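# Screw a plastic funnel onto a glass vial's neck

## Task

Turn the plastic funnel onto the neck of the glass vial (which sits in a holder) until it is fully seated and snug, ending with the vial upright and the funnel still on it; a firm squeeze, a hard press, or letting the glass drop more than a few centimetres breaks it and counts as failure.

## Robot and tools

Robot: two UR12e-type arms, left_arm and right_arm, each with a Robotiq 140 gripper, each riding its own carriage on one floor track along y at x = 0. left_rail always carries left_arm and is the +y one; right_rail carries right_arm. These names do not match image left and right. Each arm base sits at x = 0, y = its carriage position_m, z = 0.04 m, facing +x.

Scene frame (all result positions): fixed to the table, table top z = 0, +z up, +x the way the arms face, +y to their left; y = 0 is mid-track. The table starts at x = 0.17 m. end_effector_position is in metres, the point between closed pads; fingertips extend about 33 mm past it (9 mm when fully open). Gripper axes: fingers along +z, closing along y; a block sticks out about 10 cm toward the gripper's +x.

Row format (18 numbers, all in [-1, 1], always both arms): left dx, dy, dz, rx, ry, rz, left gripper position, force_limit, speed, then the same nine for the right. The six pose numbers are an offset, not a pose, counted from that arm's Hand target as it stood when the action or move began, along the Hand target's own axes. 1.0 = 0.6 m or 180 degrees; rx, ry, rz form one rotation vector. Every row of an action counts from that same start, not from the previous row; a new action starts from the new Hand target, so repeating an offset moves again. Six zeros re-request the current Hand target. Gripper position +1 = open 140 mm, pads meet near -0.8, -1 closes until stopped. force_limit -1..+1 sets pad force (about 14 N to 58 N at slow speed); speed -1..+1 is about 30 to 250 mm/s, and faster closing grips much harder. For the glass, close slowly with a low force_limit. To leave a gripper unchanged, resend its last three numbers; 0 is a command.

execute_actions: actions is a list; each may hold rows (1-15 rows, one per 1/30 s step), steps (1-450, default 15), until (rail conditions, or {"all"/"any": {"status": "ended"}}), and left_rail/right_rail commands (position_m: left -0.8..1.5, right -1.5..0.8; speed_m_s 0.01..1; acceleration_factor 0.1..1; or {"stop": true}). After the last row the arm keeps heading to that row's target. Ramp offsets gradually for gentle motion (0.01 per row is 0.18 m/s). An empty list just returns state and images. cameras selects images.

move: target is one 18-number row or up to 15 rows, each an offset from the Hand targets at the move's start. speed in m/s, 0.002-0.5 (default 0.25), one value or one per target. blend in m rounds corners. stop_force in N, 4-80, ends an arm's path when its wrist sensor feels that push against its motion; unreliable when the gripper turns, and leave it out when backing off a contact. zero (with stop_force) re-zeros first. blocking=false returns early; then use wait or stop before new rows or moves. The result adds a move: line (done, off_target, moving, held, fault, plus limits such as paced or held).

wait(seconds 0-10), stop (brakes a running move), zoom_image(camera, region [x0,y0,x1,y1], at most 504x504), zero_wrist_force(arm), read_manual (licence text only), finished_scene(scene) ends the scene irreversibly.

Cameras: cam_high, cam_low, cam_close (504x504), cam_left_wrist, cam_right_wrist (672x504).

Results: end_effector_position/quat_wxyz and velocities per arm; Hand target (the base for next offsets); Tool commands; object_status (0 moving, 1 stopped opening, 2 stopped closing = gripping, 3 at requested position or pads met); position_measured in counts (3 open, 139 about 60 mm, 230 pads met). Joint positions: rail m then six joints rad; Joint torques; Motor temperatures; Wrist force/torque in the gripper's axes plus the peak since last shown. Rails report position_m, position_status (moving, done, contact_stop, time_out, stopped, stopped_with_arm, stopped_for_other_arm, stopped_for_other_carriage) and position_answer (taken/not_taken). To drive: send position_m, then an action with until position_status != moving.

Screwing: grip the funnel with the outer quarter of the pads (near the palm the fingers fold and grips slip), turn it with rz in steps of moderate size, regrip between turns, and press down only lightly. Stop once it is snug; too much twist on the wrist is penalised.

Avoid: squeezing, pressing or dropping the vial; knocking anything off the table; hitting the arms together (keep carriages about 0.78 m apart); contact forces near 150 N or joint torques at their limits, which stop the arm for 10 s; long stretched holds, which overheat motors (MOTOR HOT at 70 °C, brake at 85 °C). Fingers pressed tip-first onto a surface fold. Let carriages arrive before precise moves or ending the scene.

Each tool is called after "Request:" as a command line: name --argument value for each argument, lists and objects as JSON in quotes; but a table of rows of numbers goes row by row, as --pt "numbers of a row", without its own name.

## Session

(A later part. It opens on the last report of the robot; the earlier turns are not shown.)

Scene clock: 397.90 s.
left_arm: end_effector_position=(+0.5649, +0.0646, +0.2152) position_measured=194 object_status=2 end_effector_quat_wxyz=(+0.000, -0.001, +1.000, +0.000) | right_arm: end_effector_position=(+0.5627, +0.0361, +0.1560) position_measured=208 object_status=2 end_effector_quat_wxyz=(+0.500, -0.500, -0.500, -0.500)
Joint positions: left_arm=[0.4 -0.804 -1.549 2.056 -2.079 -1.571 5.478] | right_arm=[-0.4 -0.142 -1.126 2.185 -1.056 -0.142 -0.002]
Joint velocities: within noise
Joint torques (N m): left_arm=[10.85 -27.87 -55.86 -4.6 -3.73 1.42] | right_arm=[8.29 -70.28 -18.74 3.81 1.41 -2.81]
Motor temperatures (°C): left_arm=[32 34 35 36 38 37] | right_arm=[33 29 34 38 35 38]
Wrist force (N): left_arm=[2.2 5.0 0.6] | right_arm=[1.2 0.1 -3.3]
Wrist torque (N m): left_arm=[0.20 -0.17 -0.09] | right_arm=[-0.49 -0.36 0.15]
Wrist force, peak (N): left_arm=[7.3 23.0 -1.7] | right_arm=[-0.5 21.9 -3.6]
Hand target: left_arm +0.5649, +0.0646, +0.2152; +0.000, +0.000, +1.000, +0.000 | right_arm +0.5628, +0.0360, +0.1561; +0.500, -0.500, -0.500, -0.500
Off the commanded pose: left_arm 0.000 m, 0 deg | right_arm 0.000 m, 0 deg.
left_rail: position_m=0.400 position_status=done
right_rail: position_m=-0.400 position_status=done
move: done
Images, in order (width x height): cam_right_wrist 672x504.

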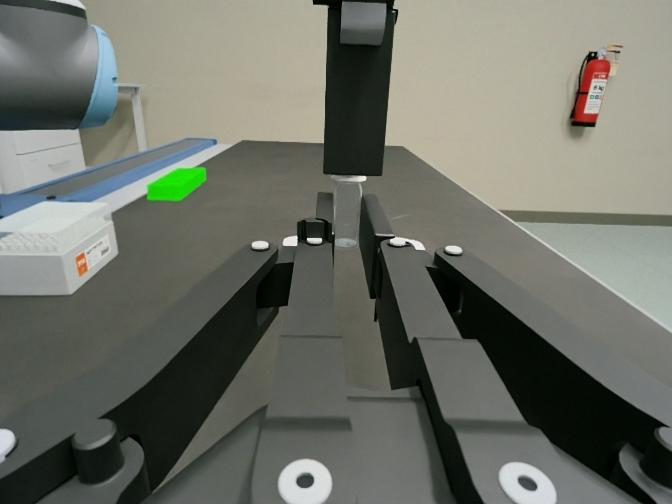

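Request:
move --target '[0,0,0,0,0,0,-1,-0.5,-1,0,0,0,0,0,0,-0.3,-1,-1]' --cameras '["cam_right_wrist"]'

Request:
zoom_image --camera "cam_right_wrist" --region '[270, 120, 430, 280]'

Scene clock: 399.90 s.
left_arm: end_effector_position=(+0.5649, +0.0646, +0.2152) position_measured=194 object_status=2 end_effector_quat_wxyz=(+0.000, +0.000, +1.000, +0.000) | right_arm: end_effector_position=(+0.5628, +0.0361, +0.1561) position_measured=167 object_status=0 end_effector_quat_wxyz=(+0.500, -0.500, -0.500, -0.500)
Joint positions: left_arm=[0.4 -0.804 -1.549 2.056 -2.079 -1.571 5.478] | right_arm=[-0.4 -0.142 -1.126 2.185 -1.056 -0.142 -0.002]
Joint velocities: within noise
Joint torques (N m): left_arm=[8.83 -30.35 -49.19 -5.67 -0.85 1.4] | right_arm=[4.9 -69.02 -26.05 3.57 1.34 -2.57]
Motor temperatures (°C): left_arm=[32 34 35 36 38 37] | right_arm=[33 29 34 38 35 38]
Wrist force (N): left_arm=[0.8 0.7 0.9] | right_arm=[1.4 -0.7 0.3]
Wrist torque (N m): left_arm=[0.17 -0.19 0.04] | right_arm=[-0.17 -0.53 0.09]
Wrist force, peak (N): left_arm=[1.8 5.3 1.5] | right_arm=[2.3 0.4 -3.7]
Hand target: left_arm +0.5649, +0.0646, +0.2152; +0.000, +0.000, +1.000, +0.000 | right_arm +0.5628, +0.0360, +0.1561; +0.500, -0.500, -0.500, -0.500
Off the commanded pose: left_arm 0.000 m, 0 deg | right_arm 0.000 m, 0 deg.
left_rail: position_m=0.400 position_status=done
right_rail: position_m=-0.400 position_status=done
move: done
Images, in order (width x height): cam_right_wrist 672x504.

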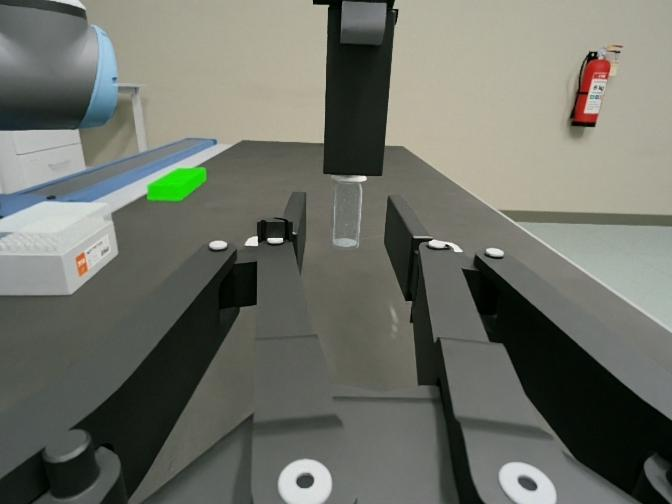

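Scaled by 3.150 from the camera's 672x504 image, which has a finer 960x720 frame.

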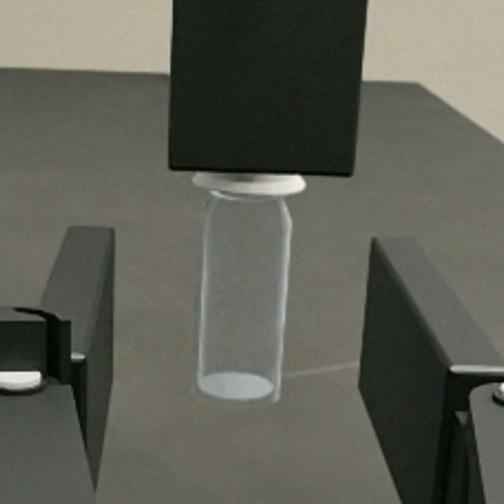

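Request:
move --target '[0,0,0,0,0,0,-1,-0.5,-1,0,0,-0.35,0,0,0,-0.3,-1,-1]' --cameras '[]'

Request:
move --target '[0,0,0,0,-0.014,0,-1,-0.5,-1,0,0,0,0,0,0,-0.3,-1,-1]' --speed 0.1

Request:
zoom_image --camera "cam_right_wrist" --region '[270, 120, 430, 280]'

Request:
zoom_image --camera "cam_close" --region '[100, 80, 400, 400]'

Scene clock: 404.87 s.
left_arm: end_effector_position=(+0.5649, +0.0646, +0.2152) position_measured=194 object_status=2 end_effector_quat_wxyz=(+0.000, +0.000, +1.000, +0.000) | right_arm: end_effector_position=(+0.5627, -0.1739, +0.1560) position_measured=167 object_status=3 end_effector_quat_wxyz=(+0.500, -0.500, -0.500, -0.500)
Joint positions: left_arm=[0.4 -0.804 -1.549 2.056 -2.079 -1.571 5.478] | right_arm=[-0.4 -0.509 -1.123 2.178 -1.055 -0.509 0]
Joint velocities: within noise
Joint torques (N m): left_arm=[9.81 -32.58 -33.78 -7.03 2.67 0.74] | right_arm=[-13.15 -53.64 -26.32 5.09 -3.05 -2.57]
Motor temperatures (°C): left_arm=[32 34 35 36 38 37] | right_arm=[33 29 34 38 35 38]
Wrist force (N): left_arm=[0.5 1.2 0.9] | right_arm=[1.6 -0.9 1.0]
Wrist torque (N m): left_arm=[0.28 -0.13 0.04] | right_arm=[-0.23 -0.61 0.06]
Wrist force, peak (N): left_arm=[1.3 1.6 1.4] | right_arm=[2.2 -1.0 2.8]
Hand target: left_arm +0.5649, +0.0646, +0.2152; +0.000, +0.000, +1.000, +0.000 | right_arm +0.5627, -0.1740, +0.1560; +0.500, -0.500, -0.500, -0.500
Off the commanded pose: left_arm 0.000 m, 0 deg | right_arm 0.000 m, 0 deg.
left_rail: position_m=0.400 position_status=done
right_rail: position_m=-0.400 position_status=done
move: done
No camera images: "cameras" was empty.

Scene clock: 405.70 s.
left_arm: end_effector_position=(+0.5649, +0.0646, +0.2152) position_measured=194 object_status=2 end_effector_quat_wxyz=(+0.022, +0.000, +1.000, +0.000) | right_arm: end_effector_position=(+0.5627, -0.1740, +0.1560) position_measured=167 object_status=3 end_effector_quat_wxyz=(+0.500, -0.500, -0.500, -0.500)
Joint positions: left_arm=[0.4 -0.821 -1.566 2.082 -2.117 -1.539 5.461] | right_arm=[-0.4 -0.509 -1.123 2.178 -1.055 -0.509 0]
Joint velocities: within noise
Joint torques (N m): left_arm=[-8.62 -67.9 -32.23 -7.54 2.44 -2.85] | right_arm=[-14.19 -53.14 -24.31 4.67 -2.61 -2.64]
Motor temperatures (°C): left_arm=[32 34 35 36 38 37] | right_arm=[33 29 34 38 35 38]
Wrist force (N): left_arm=[0.5 1.5 0.6] | right_arm=[1.5 -0.6 0.7]
Wrist torque (N m): left_arm=[0.35 -0.13 0.05] | right_arm=[-0.15 -0.57 0.07]
Wrist force, peak (N): left_arm=[1.1 1.3 1.5] | right_arm=[1.8 -1.1 1.2]
Hand target: left_arm +0.5649, +0.0646, +0.2152; +0.022, +0.000, +1.000, +0.000 | right_arm +0.5627, -0.1740, +0.1560; +0.500, -0.500, -0.500, -0.500
Off the commanded pose: left_arm 0.000 m, 0 deg | right_arm 0.000 m, 0 deg.
left_rail: position_m=0.400 position_status=done
right_rail: position_m=-0.400 position_status=done
move: done

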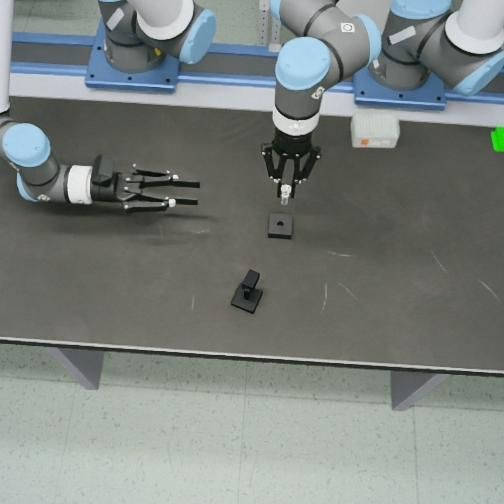

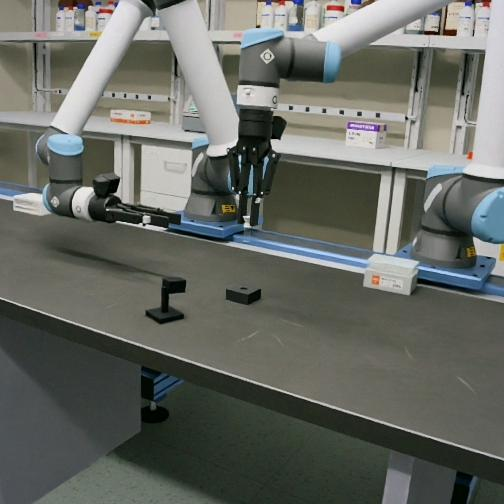

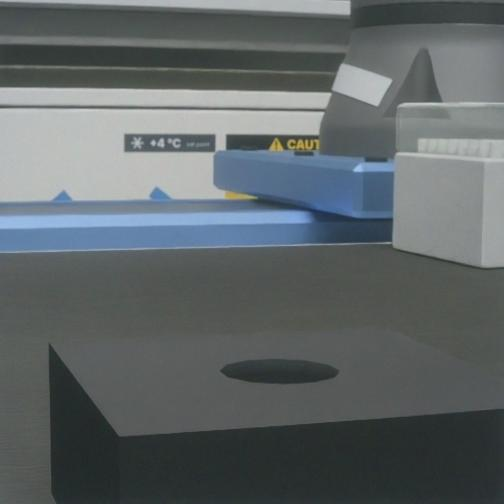

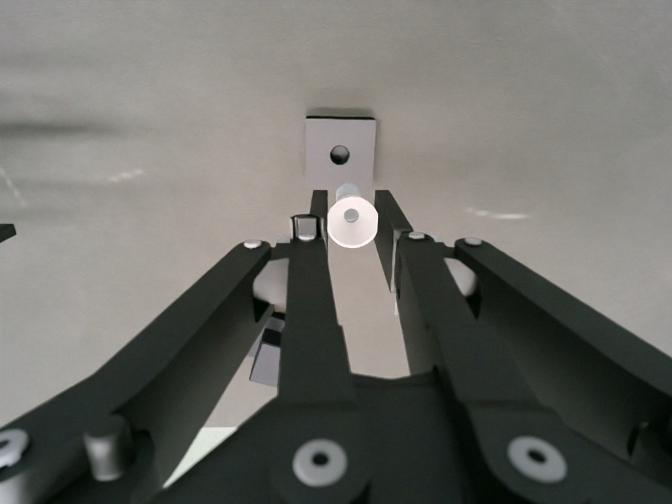

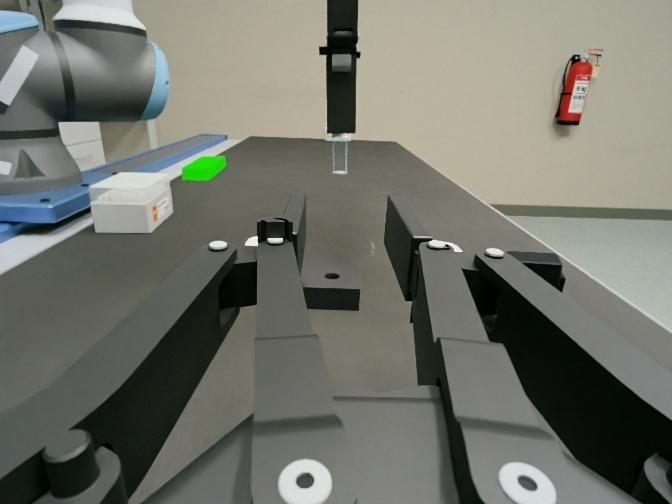

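Scaled by 3.150 from the camera's 672x504 image, which has a finer 960x720 frame.

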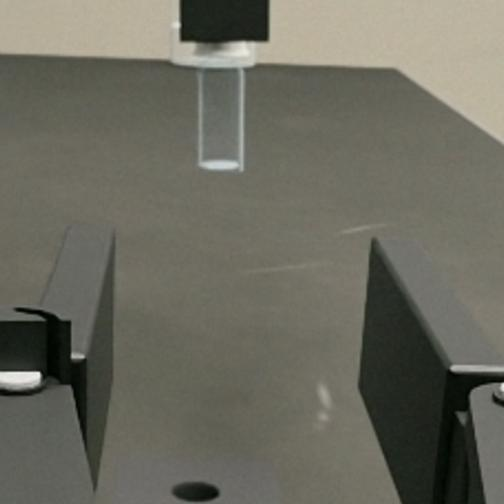

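Scaled by 1.575 from the camera's 504x504 image, which has a finer 720x720 frame.

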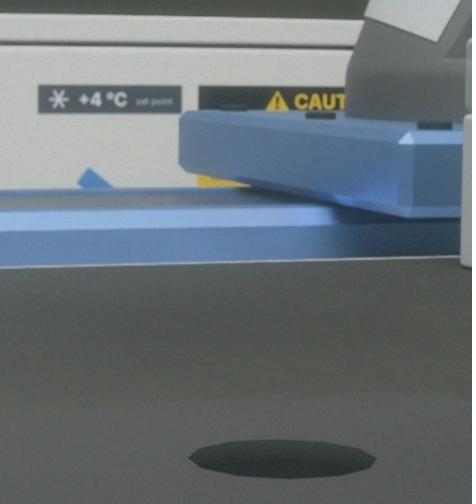

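Request:
move --target '[0.0098,-0.0020,0.15,0,0,0,-1,-0.5,-1,0,0,0,0,0,0,-0.3,-1,-1]' --speed 0.08

Request:
zoom_image --camera "cam_right_wrist" --region '[270, 160, 430, 320]'

Request:
zoom_image --camera "cam_close" --region '[100, 130, 400, 430]'

Scene clock: 408.37 s.
left_arm: end_effector_position=(+0.5631, +0.0633, +0.1251) position_measured=194 object_status=2 end_effector_quat_wxyz=(+0.022, +0.000, +1.000, +0.000) | right_arm: end_effector_position=(+0.5627, -0.1740, +0.1560) position_measured=167 object_status=3 end_effector_quat_wxyz=(+0.500, -0.500, -0.500, -0.500)
Joint positions: left_arm=[0.4 -0.825 -1.469 2.17 -2.303 -1.538 5.458] | right_arm=[-0.4 -0.509 -1.123 2.178 -1.055 -0.509 0]
Joint velocities: within noise
Joint torques (N m): left_arm=[-6.42 -30.97 -26.36 -7.7 2.9 -2.86] | right_arm=[-12.66 -54.01 -21.03 3.19 -2.3 -2.61]
Motor temperatures (°C): left_arm=[32 34 35 36 38 37] | right_arm=[33 29 34 38 35 38]
Wrist force (N): left_arm=[0.8 1.0 0.6] | right_arm=[1.3 -0.6 0.4]
Wrist torque (N m): left_arm=[0.22 -0.18 0.04] | right_arm=[-0.15 -0.51 0.07]
Wrist force, peak (N): left_arm=[1.0 1.4 2.0] | right_arm=[2.3 -1.0 0.9]
Hand target: left_arm +0.5631, +0.0633, +0.1251; +0.022, +0.000, +1.000, +0.000 | right_arm +0.5627, -0.1740, +0.1560; +0.500, -0.500, -0.500, -0.500
Off the commanded pose: left_arm 0.000 m, 0 deg | right_arm 0.000 m, 0 deg.
left_rail: position_m=0.400 position_status=done
right_rail: position_m=-0.400 position_status=done
move: done

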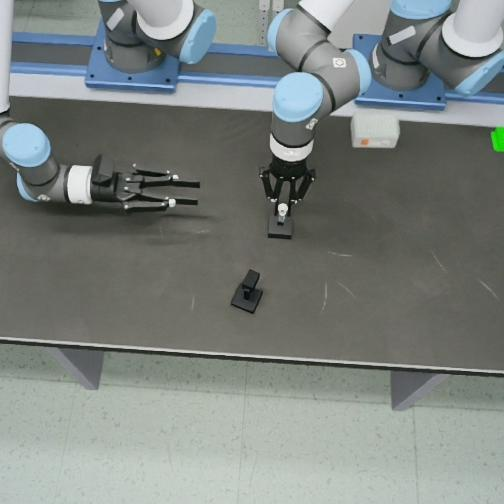

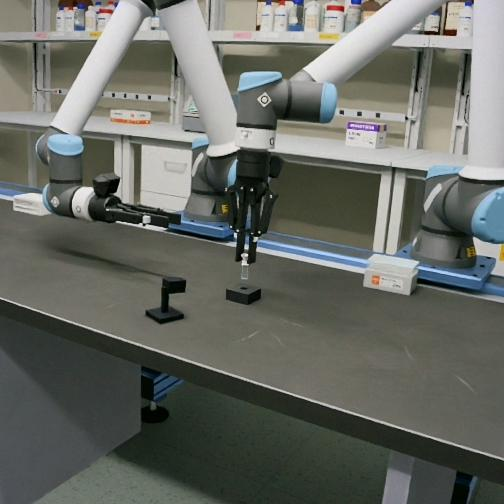

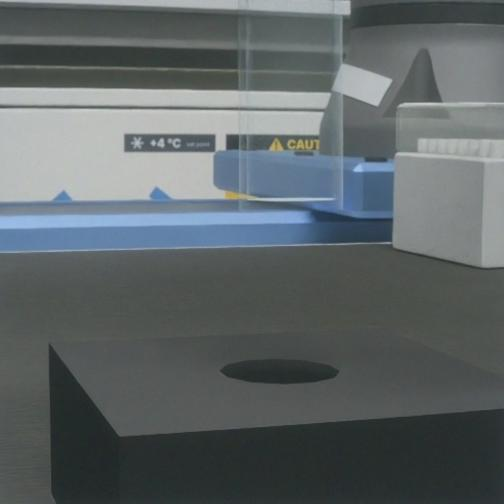

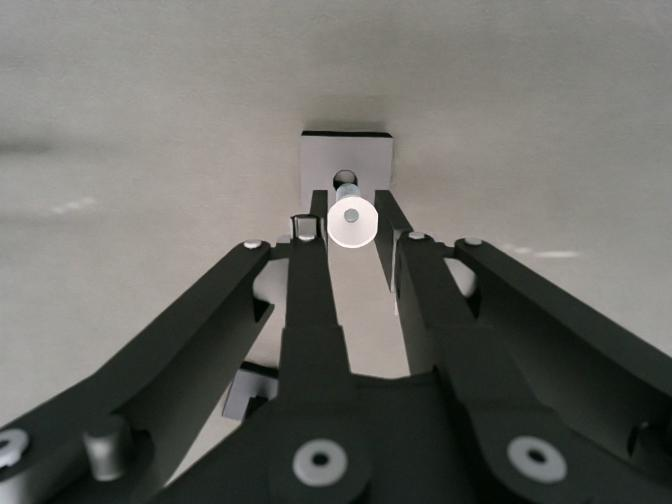

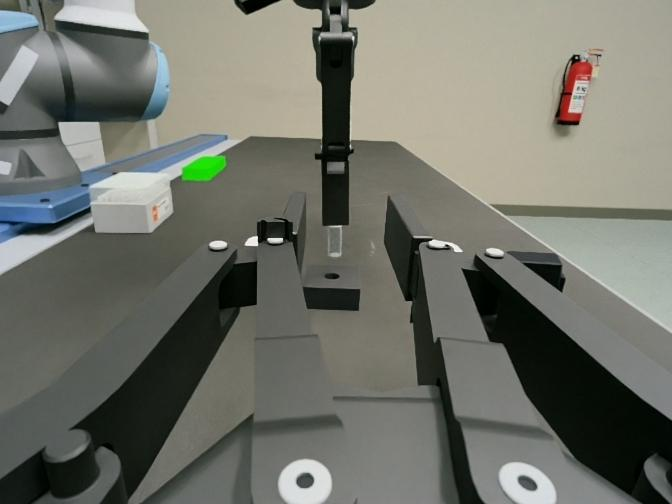

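Scaled by 3.150 from the camera's 672x504 image, which has a finer 960x720 frame.

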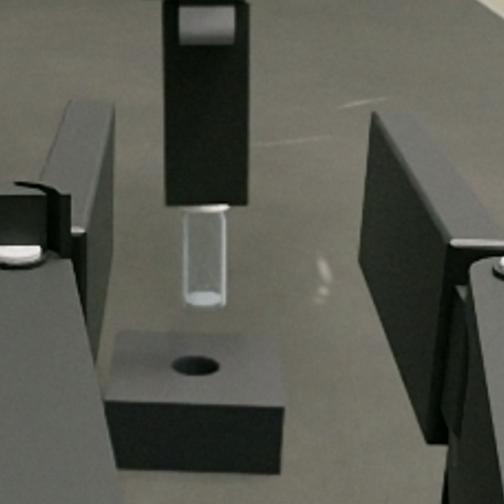

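Scaled by 1.680 from the camera's 504x504 image, which has a finer 720x720 frame.

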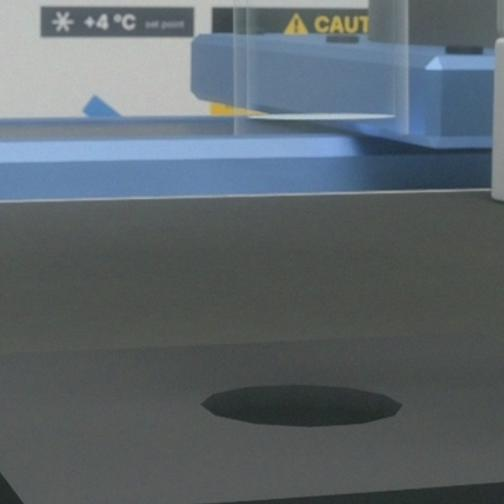

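Request:
move --target '[0.0043,-0.0020,0.0233,0,0,0,-1,-0.5,-1,0,0,0,0,0,0,-0.3,-1,-1]' --speed 0.04 --cameras '["cam_close","cam_right_wrist","cam_left_wrist"]'

Request:
zoom_image --camera "cam_right_wrist" --region '[270, 200, 390, 320]'

Request:
zoom_image --camera "cam_left_wrist" --region '[275, 130, 425, 280]'

Scene clock: 410.53 s.
left_arm: end_effector_position=(+0.5611, +0.0621, +0.1110) position_measured=194 object_status=2 end_effector_quat_wxyz=(+0.022, +0.000, +1.000, +0.000) | right_arm: end_effector_position=(+0.5627, -0.1740, +0.1560) position_measured=167 object_status=3 end_effector_quat_wxyz=(+0.500, -0.500, -0.500, -0.500)
Joint positions: left_arm=[0.4 -0.829 -1.452 2.183 -2.332 -1.538 5.454] | right_arm=[-0.4 -0.509 -1.123 2.178 -1.055 -0.509 0]
Joint velocities: within noise
Joint torques (N m): left_arm=[-8.41 -31.8 -25.47 -7.35 2.94 -2.81] | right_arm=[-11.81 -55.59 -18.3 2.09 -2.16 -2.62]
Motor temperatures (°C): left_arm=[32 34 35 36 38 37] | right_arm=[33 29 34 38 35 38]
Wrist force (N): left_arm=[0.5 1.1 0.6] | right_arm=[1.3 -0.9 0.6]
Wrist torque (N m): left_arm=[0.25 -0.10 0.04] | right_arm=[-0.22 -0.53 0.07]
Wrist force, peak (N): left_arm=[1.0 1.8 0.6] | right_arm=[2.3 -0.7 1.0]
Hand target: left_arm +0.5611, +0.0621, +0.1110; +0.022, +0.000, +1.000, +0.000 | right_arm +0.5627, -0.1740, +0.1560; +0.500, -0.500, -0.500, -0.500
Off the commanded pose: left_arm 0.000 m, 0 deg | right_arm 0.000 m, 0 deg.
left_rail: position_m=0.400 position_status=done
right_rail: position_m=-0.400 position_status=done
move: done
Images, in order (width x height): cam_close 504x504, cam_left_wrist 672x504, cam_right_wrist 672x504.

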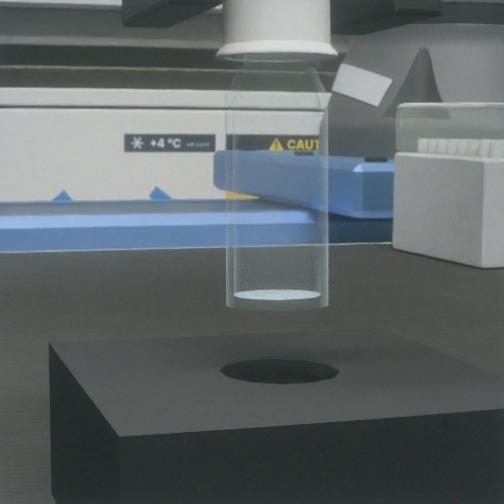

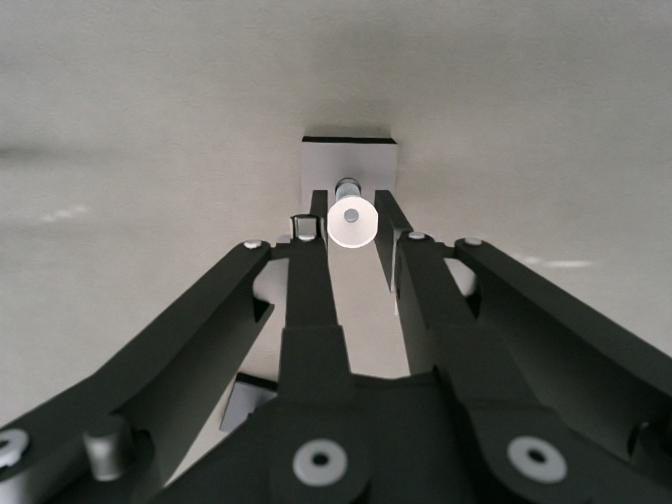

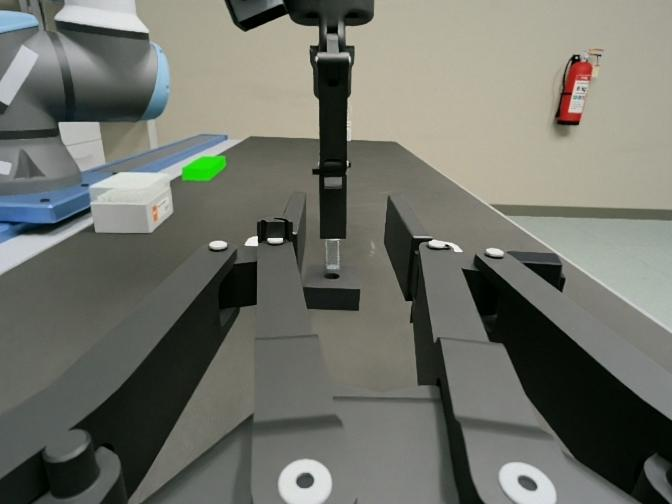

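Scaled by 4.200 from the camera's 672x504 image, which has a finer 960x720 frame.

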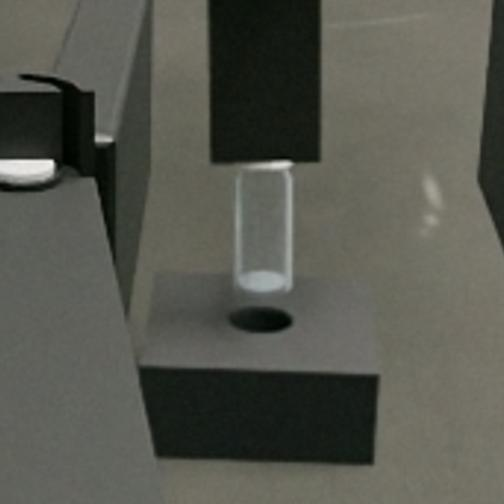

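Scaled by 3.360 from the camera's 672x504 image, which has a finer 960x720 frame.

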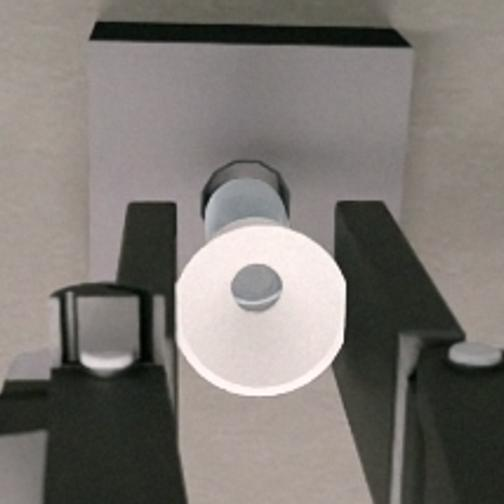

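Request:
move --target '[0.0015,0.0006,0.02,0,0,0,-1,-0.5,-1,0,0,0,0,0,0,-0.3,-1,-1]' --speed 0.015 --stop_force 4 --cameras '["cam_close","cam_right_wrist","cam_left_wrist"]'

Request:
zoom_image --camera "cam_right_wrist" --region '[270, 200, 390, 320]'

Scene clock: 412.87 s.
left_arm: end_effector_position=(+0.5608, +0.0625, +0.0989) position_measured=194 object_status=2 end_effector_quat_wxyz=(+0.022, +0.000, +1.000, +0.000) | right_arm: end_effector_position=(+0.5627, -0.1740, +0.1560) position_measured=167 object_status=3 end_effector_quat_wxyz=(+0.500, -0.500, -0.500, -0.500)
Joint positions: left_arm=[0.4 -0.829 -1.437 2.193 -2.358 -1.538 5.454] | right_arm=[-0.4 -0.509 -1.123 2.178 -1.055 -0.509 0]
Joint velocities: within noise
Joint torques (N m): left_arm=[-5.67 -31.18 -24.89 -7.45 2.52 -2.37] | right_arm=[-10.6 -55.46 -15.38 1.2 -2.11 -2.54]
Motor temperatures (°C): left_arm=[32 34 35 36 38 37] | right_arm=[33 29 34 38 35 38]
Wrist force (N): left_arm=[0.5 1.4 0.8] | right_arm=[1.3 -1.0 1.0]
Wrist torque (N m): left_arm=[0.32 -0.13 0.04] | right_arm=[-0.25 -0.53 0.07]
Wrist force, peak (N): left_arm=[1.2 1.7 1.0] | right_arm=[2.0 -0.8 1.1]
Hand target: left_arm +0.5608, +0.0625, +0.0989; +0.022, +0.000, +1.000, +0.000 | right_arm +0.5627, -0.1740, +0.1560; +0.500, -0.500, -0.500, -0.500
Off the commanded pose: left_arm 0.000 m, 0 deg | right_arm 0.000 m, 0 deg.
left_rail: position_m=0.400 position_status=done
right_rail: position_m=-0.400 position_status=done
move: done
Images, in order (width x height): cam_close 504x504, cam_left_wrist 672x504, cam_right_wrist 672x504.

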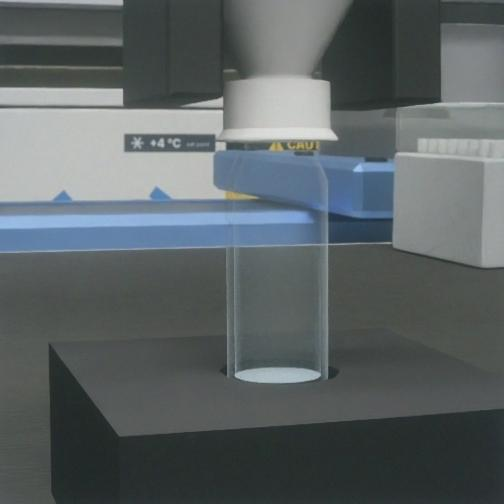

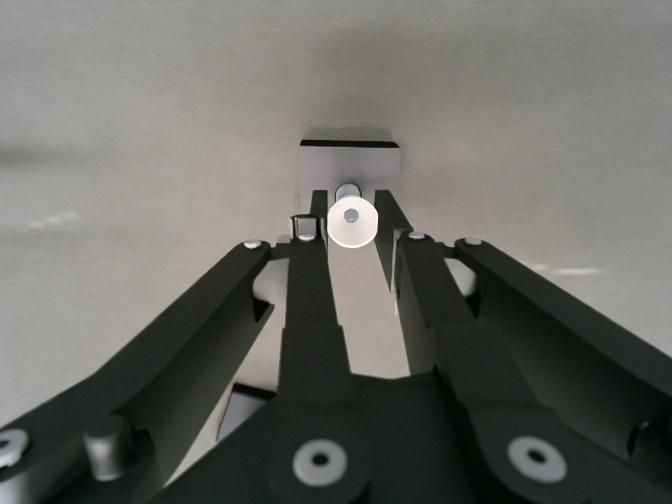

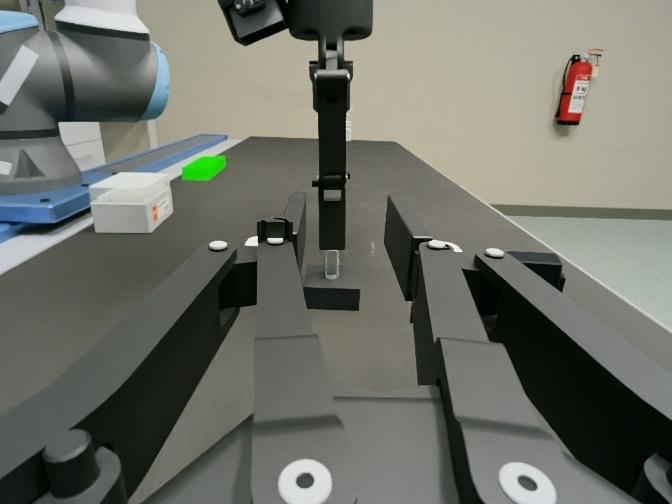

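Scaled by 4.200 from the camera's 672x504 image, which has a finer 960x720 frame.

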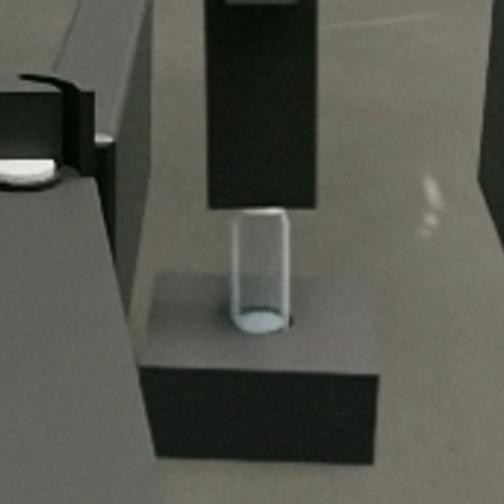

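Request:
move --target '[0.0009,0.0003,0.03,0,0,0,-1,-0.5,-1,0,0,0,0,0,0,-0.3,-1,-1]' --speed 0.008 --stop_force 4 --cameras '["cam_close","cam_right_wrist"]'

Request:
zoom_image --camera "cam_right_wrist" --region '[270, 200, 390, 320]'

Scene clock: 416.83 s.
left_arm: end_effector_position=(+0.5610, +0.0626, +0.0832) position_measured=194 object_status=2 end_effector_quat_wxyz=(+0.022, +0.000, +1.000, +0.000) | right_arm: end_effector_position=(+0.5627, -0.1740, +0.1560) position_measured=167 object_status=3 end_effector_quat_wxyz=(+0.500, -0.500, -0.500, -0.500)
Joint positions: left_arm=[0.4 -0.828 -1.414 2.205 -2.392 -1.538 5.454] | right_arm=[-0.4 -0.509 -1.123 2.178 -1.055 -0.509 0]
Joint velocities: within noise
Joint torques (N m): left_arm=[3.22 -70.56 -41.87 -2.99 1.36 0.94] | right_arm=[-8.7 -56.56 -13.64 -0.68 -1.54 -2.49]
Motor temperatures (°C): left_arm=[32 34 35 36 38 37] | right_arm=[33 29 34 38 35 38]
Wrist force (N): left_arm=[0.2 1.2 -3.9] | right_arm=[1.5 -1.1 0.4]
Wrist torque (N m): left_arm=[0.30 -0.14 0.04] | right_arm=[-0.29 -0.57 0.07]
Wrist force, peak (N): left_arm=[0.4 1.0 -6.7] | right_arm=[1.9 -0.9 1.5]
Hand target: left_arm +0.5610, +0.0626, +0.0832; +0.022, +0.000, +1.000, +0.000 (not the last commanded pose) | right_arm +0.5627, -0.1740, +0.1560; +0.500, -0.500, -0.500, -0.500
Off the commanded pose: left_arm 0.002 m, 0 deg | right_arm 0.000 m, 0 deg.
left_rail: position_m=0.400 position_status=done
right_rail: position_m=-0.400 position_status=done
move: contact (left_arm)
Images, in order (width x height): cam_close 504x504, cam_right_wrist 672x504.

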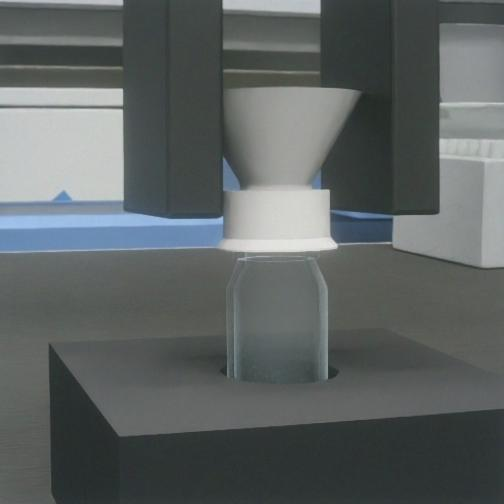

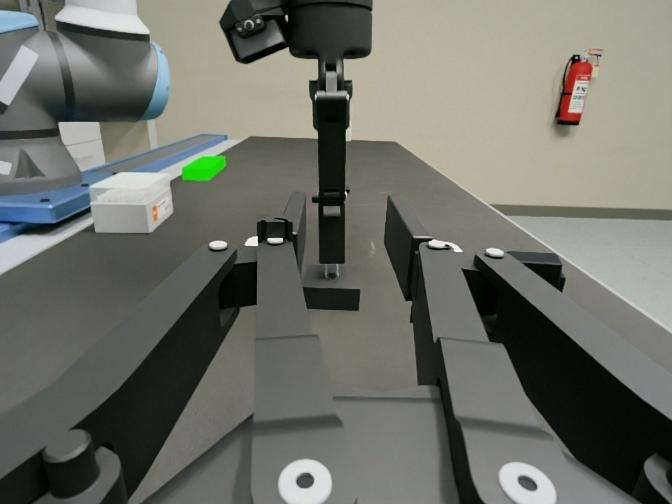

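Scaled by 4.200 from the camera's 672x504 image, which has a finer 960x720 frame.

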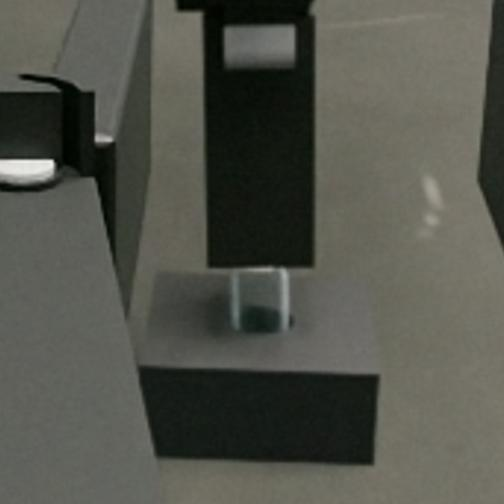

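Request:
move --pt "0 0 0.0002 0 0 0 -1 -0.5 -1 0 0 0 0 0 0 -0.3 -1 -1" --pt "0 0 0.0002 0 0 0 0.1 -0.5 -1 0 0 0 0 0 0 -0.3 -1 -1" --pt "0 0 -0.3 0 0 0 0.1 -0.5 -1 0 0 0 0 0 0 -0.3 -1 -1" --speed 0.12

Request:
zoom_image --camera "cam_close" --region '[150, 60, 430, 420]'

Request:
zoom_image --camera "cam_right_wrist" --region '[270, 200, 390, 320]'

Scene clock: 423.23 s.
left_arm: end_effector_position=(+0.5529, +0.0627, +0.2630) position_measured=117 object_status=3 end_effector_quat_wxyz=(+0.022, +0.000, +1.000, +0.000) | right_arm: end_effector_position=(+0.5627, -0.1740, +0.1560) position_measured=167 object_status=3 end_effector_quat_wxyz=(+0.500, -0.500, -0.500, -0.500)
Joint positions: left_arm=[0.4 -0.838 -1.622 2.042 -2.021 -1.538 5.445] | right_arm=[-0.4 -0.509 -1.123 2.178 -1.055 -0.509 0]
Joint velocities: within noise
Joint torques (N m): left_arm=[-7.87 -65.34 -55.01 -2.68 3.04 -2.98] | right_arm=[-4.44 -57.06 -14.33 -0.57 -1.19 -2.27]
Motor temperatures (°C): left_arm=[32 34 35 36 38 37] | right_arm=[33 29 34 38 35 38]
Wrist force (N): left_arm=[0.8 1.1 0.7] | right_arm=[1.8 -1.0 0.7]
Wrist torque (N m): left_arm=[0.27 -0.19 0.04] | right_arm=[-0.24 -0.63 0.07]
Wrist force, peak (N): left_arm=[0.5 1.4 -4.5] | right_arm=[2.1 -1.0 0.7]
Hand target: left_arm +0.5530, +0.0627, +0.2631; +0.022, +0.000, +1.000, +0.000 | right_arm +0.5627, -0.1740, +0.1560; +0.500, -0.500, -0.500, -0.500
Off the commanded pose: left_arm 0.000 m, 0 deg | right_arm 0.000 m, 0 deg.
left_rail: position_m=0.400 position_status=done
right_rail: position_m=-0.400 position_status=done
move: done

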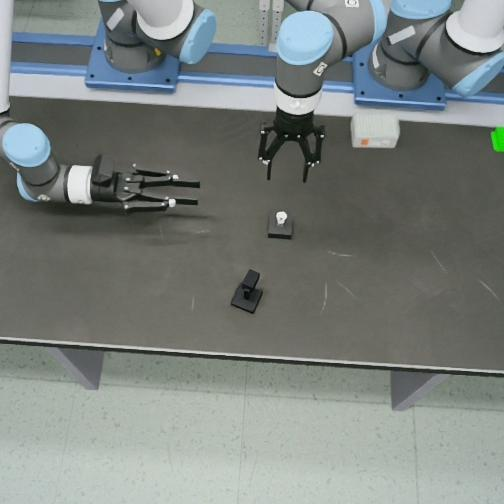

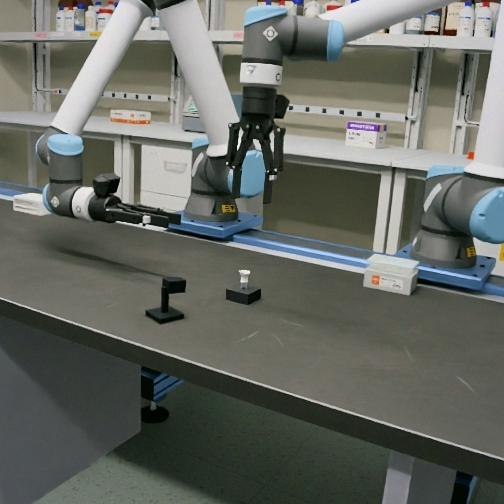

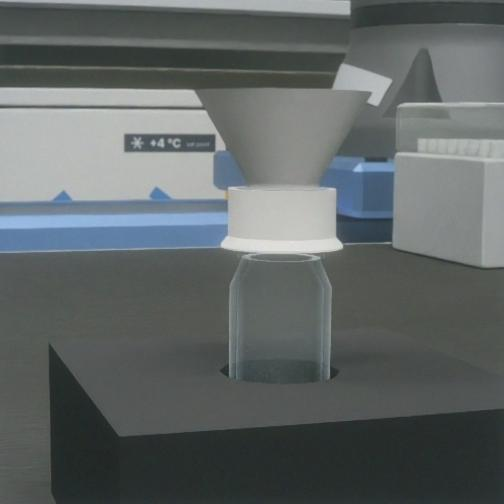

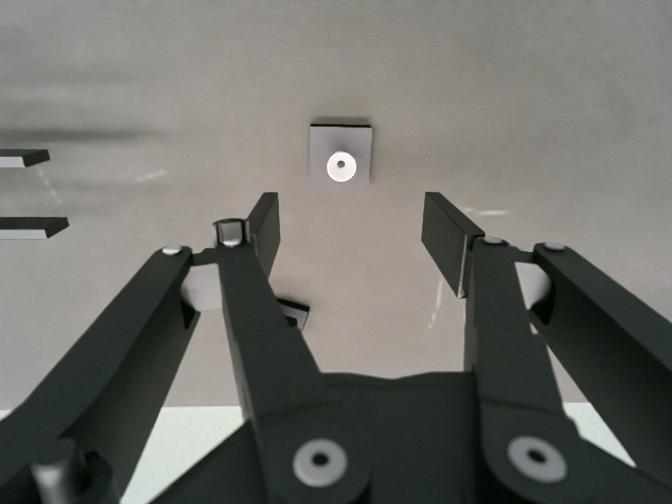

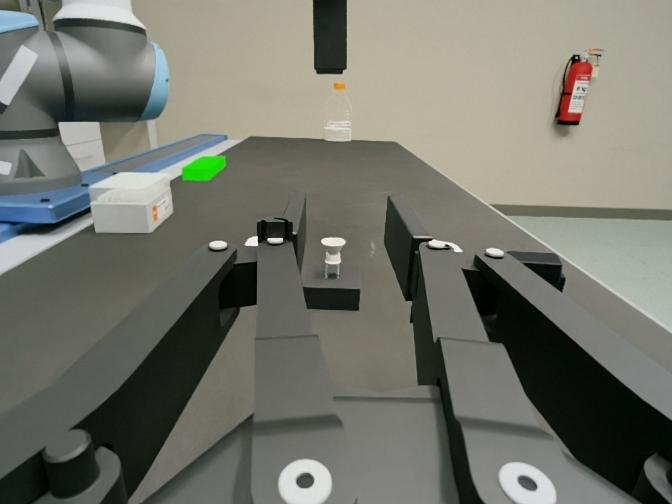

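Scaled by 1.400 from the camera's 504x504 image, which has a finer 720x720 frame.

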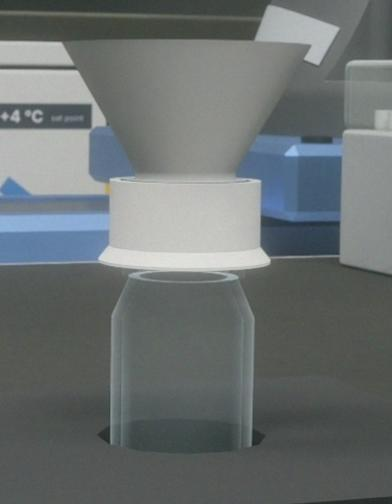

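Scaled by 4.200 from the camera's 672x504 image, which has a finer 960x720 frame.

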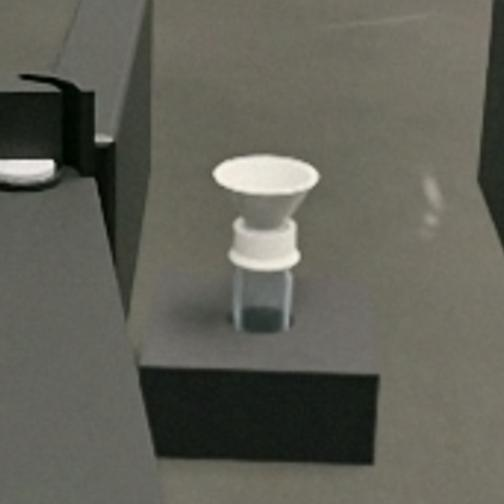

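Request:
finished_scene --scene 2

The scene is finished: the task was done.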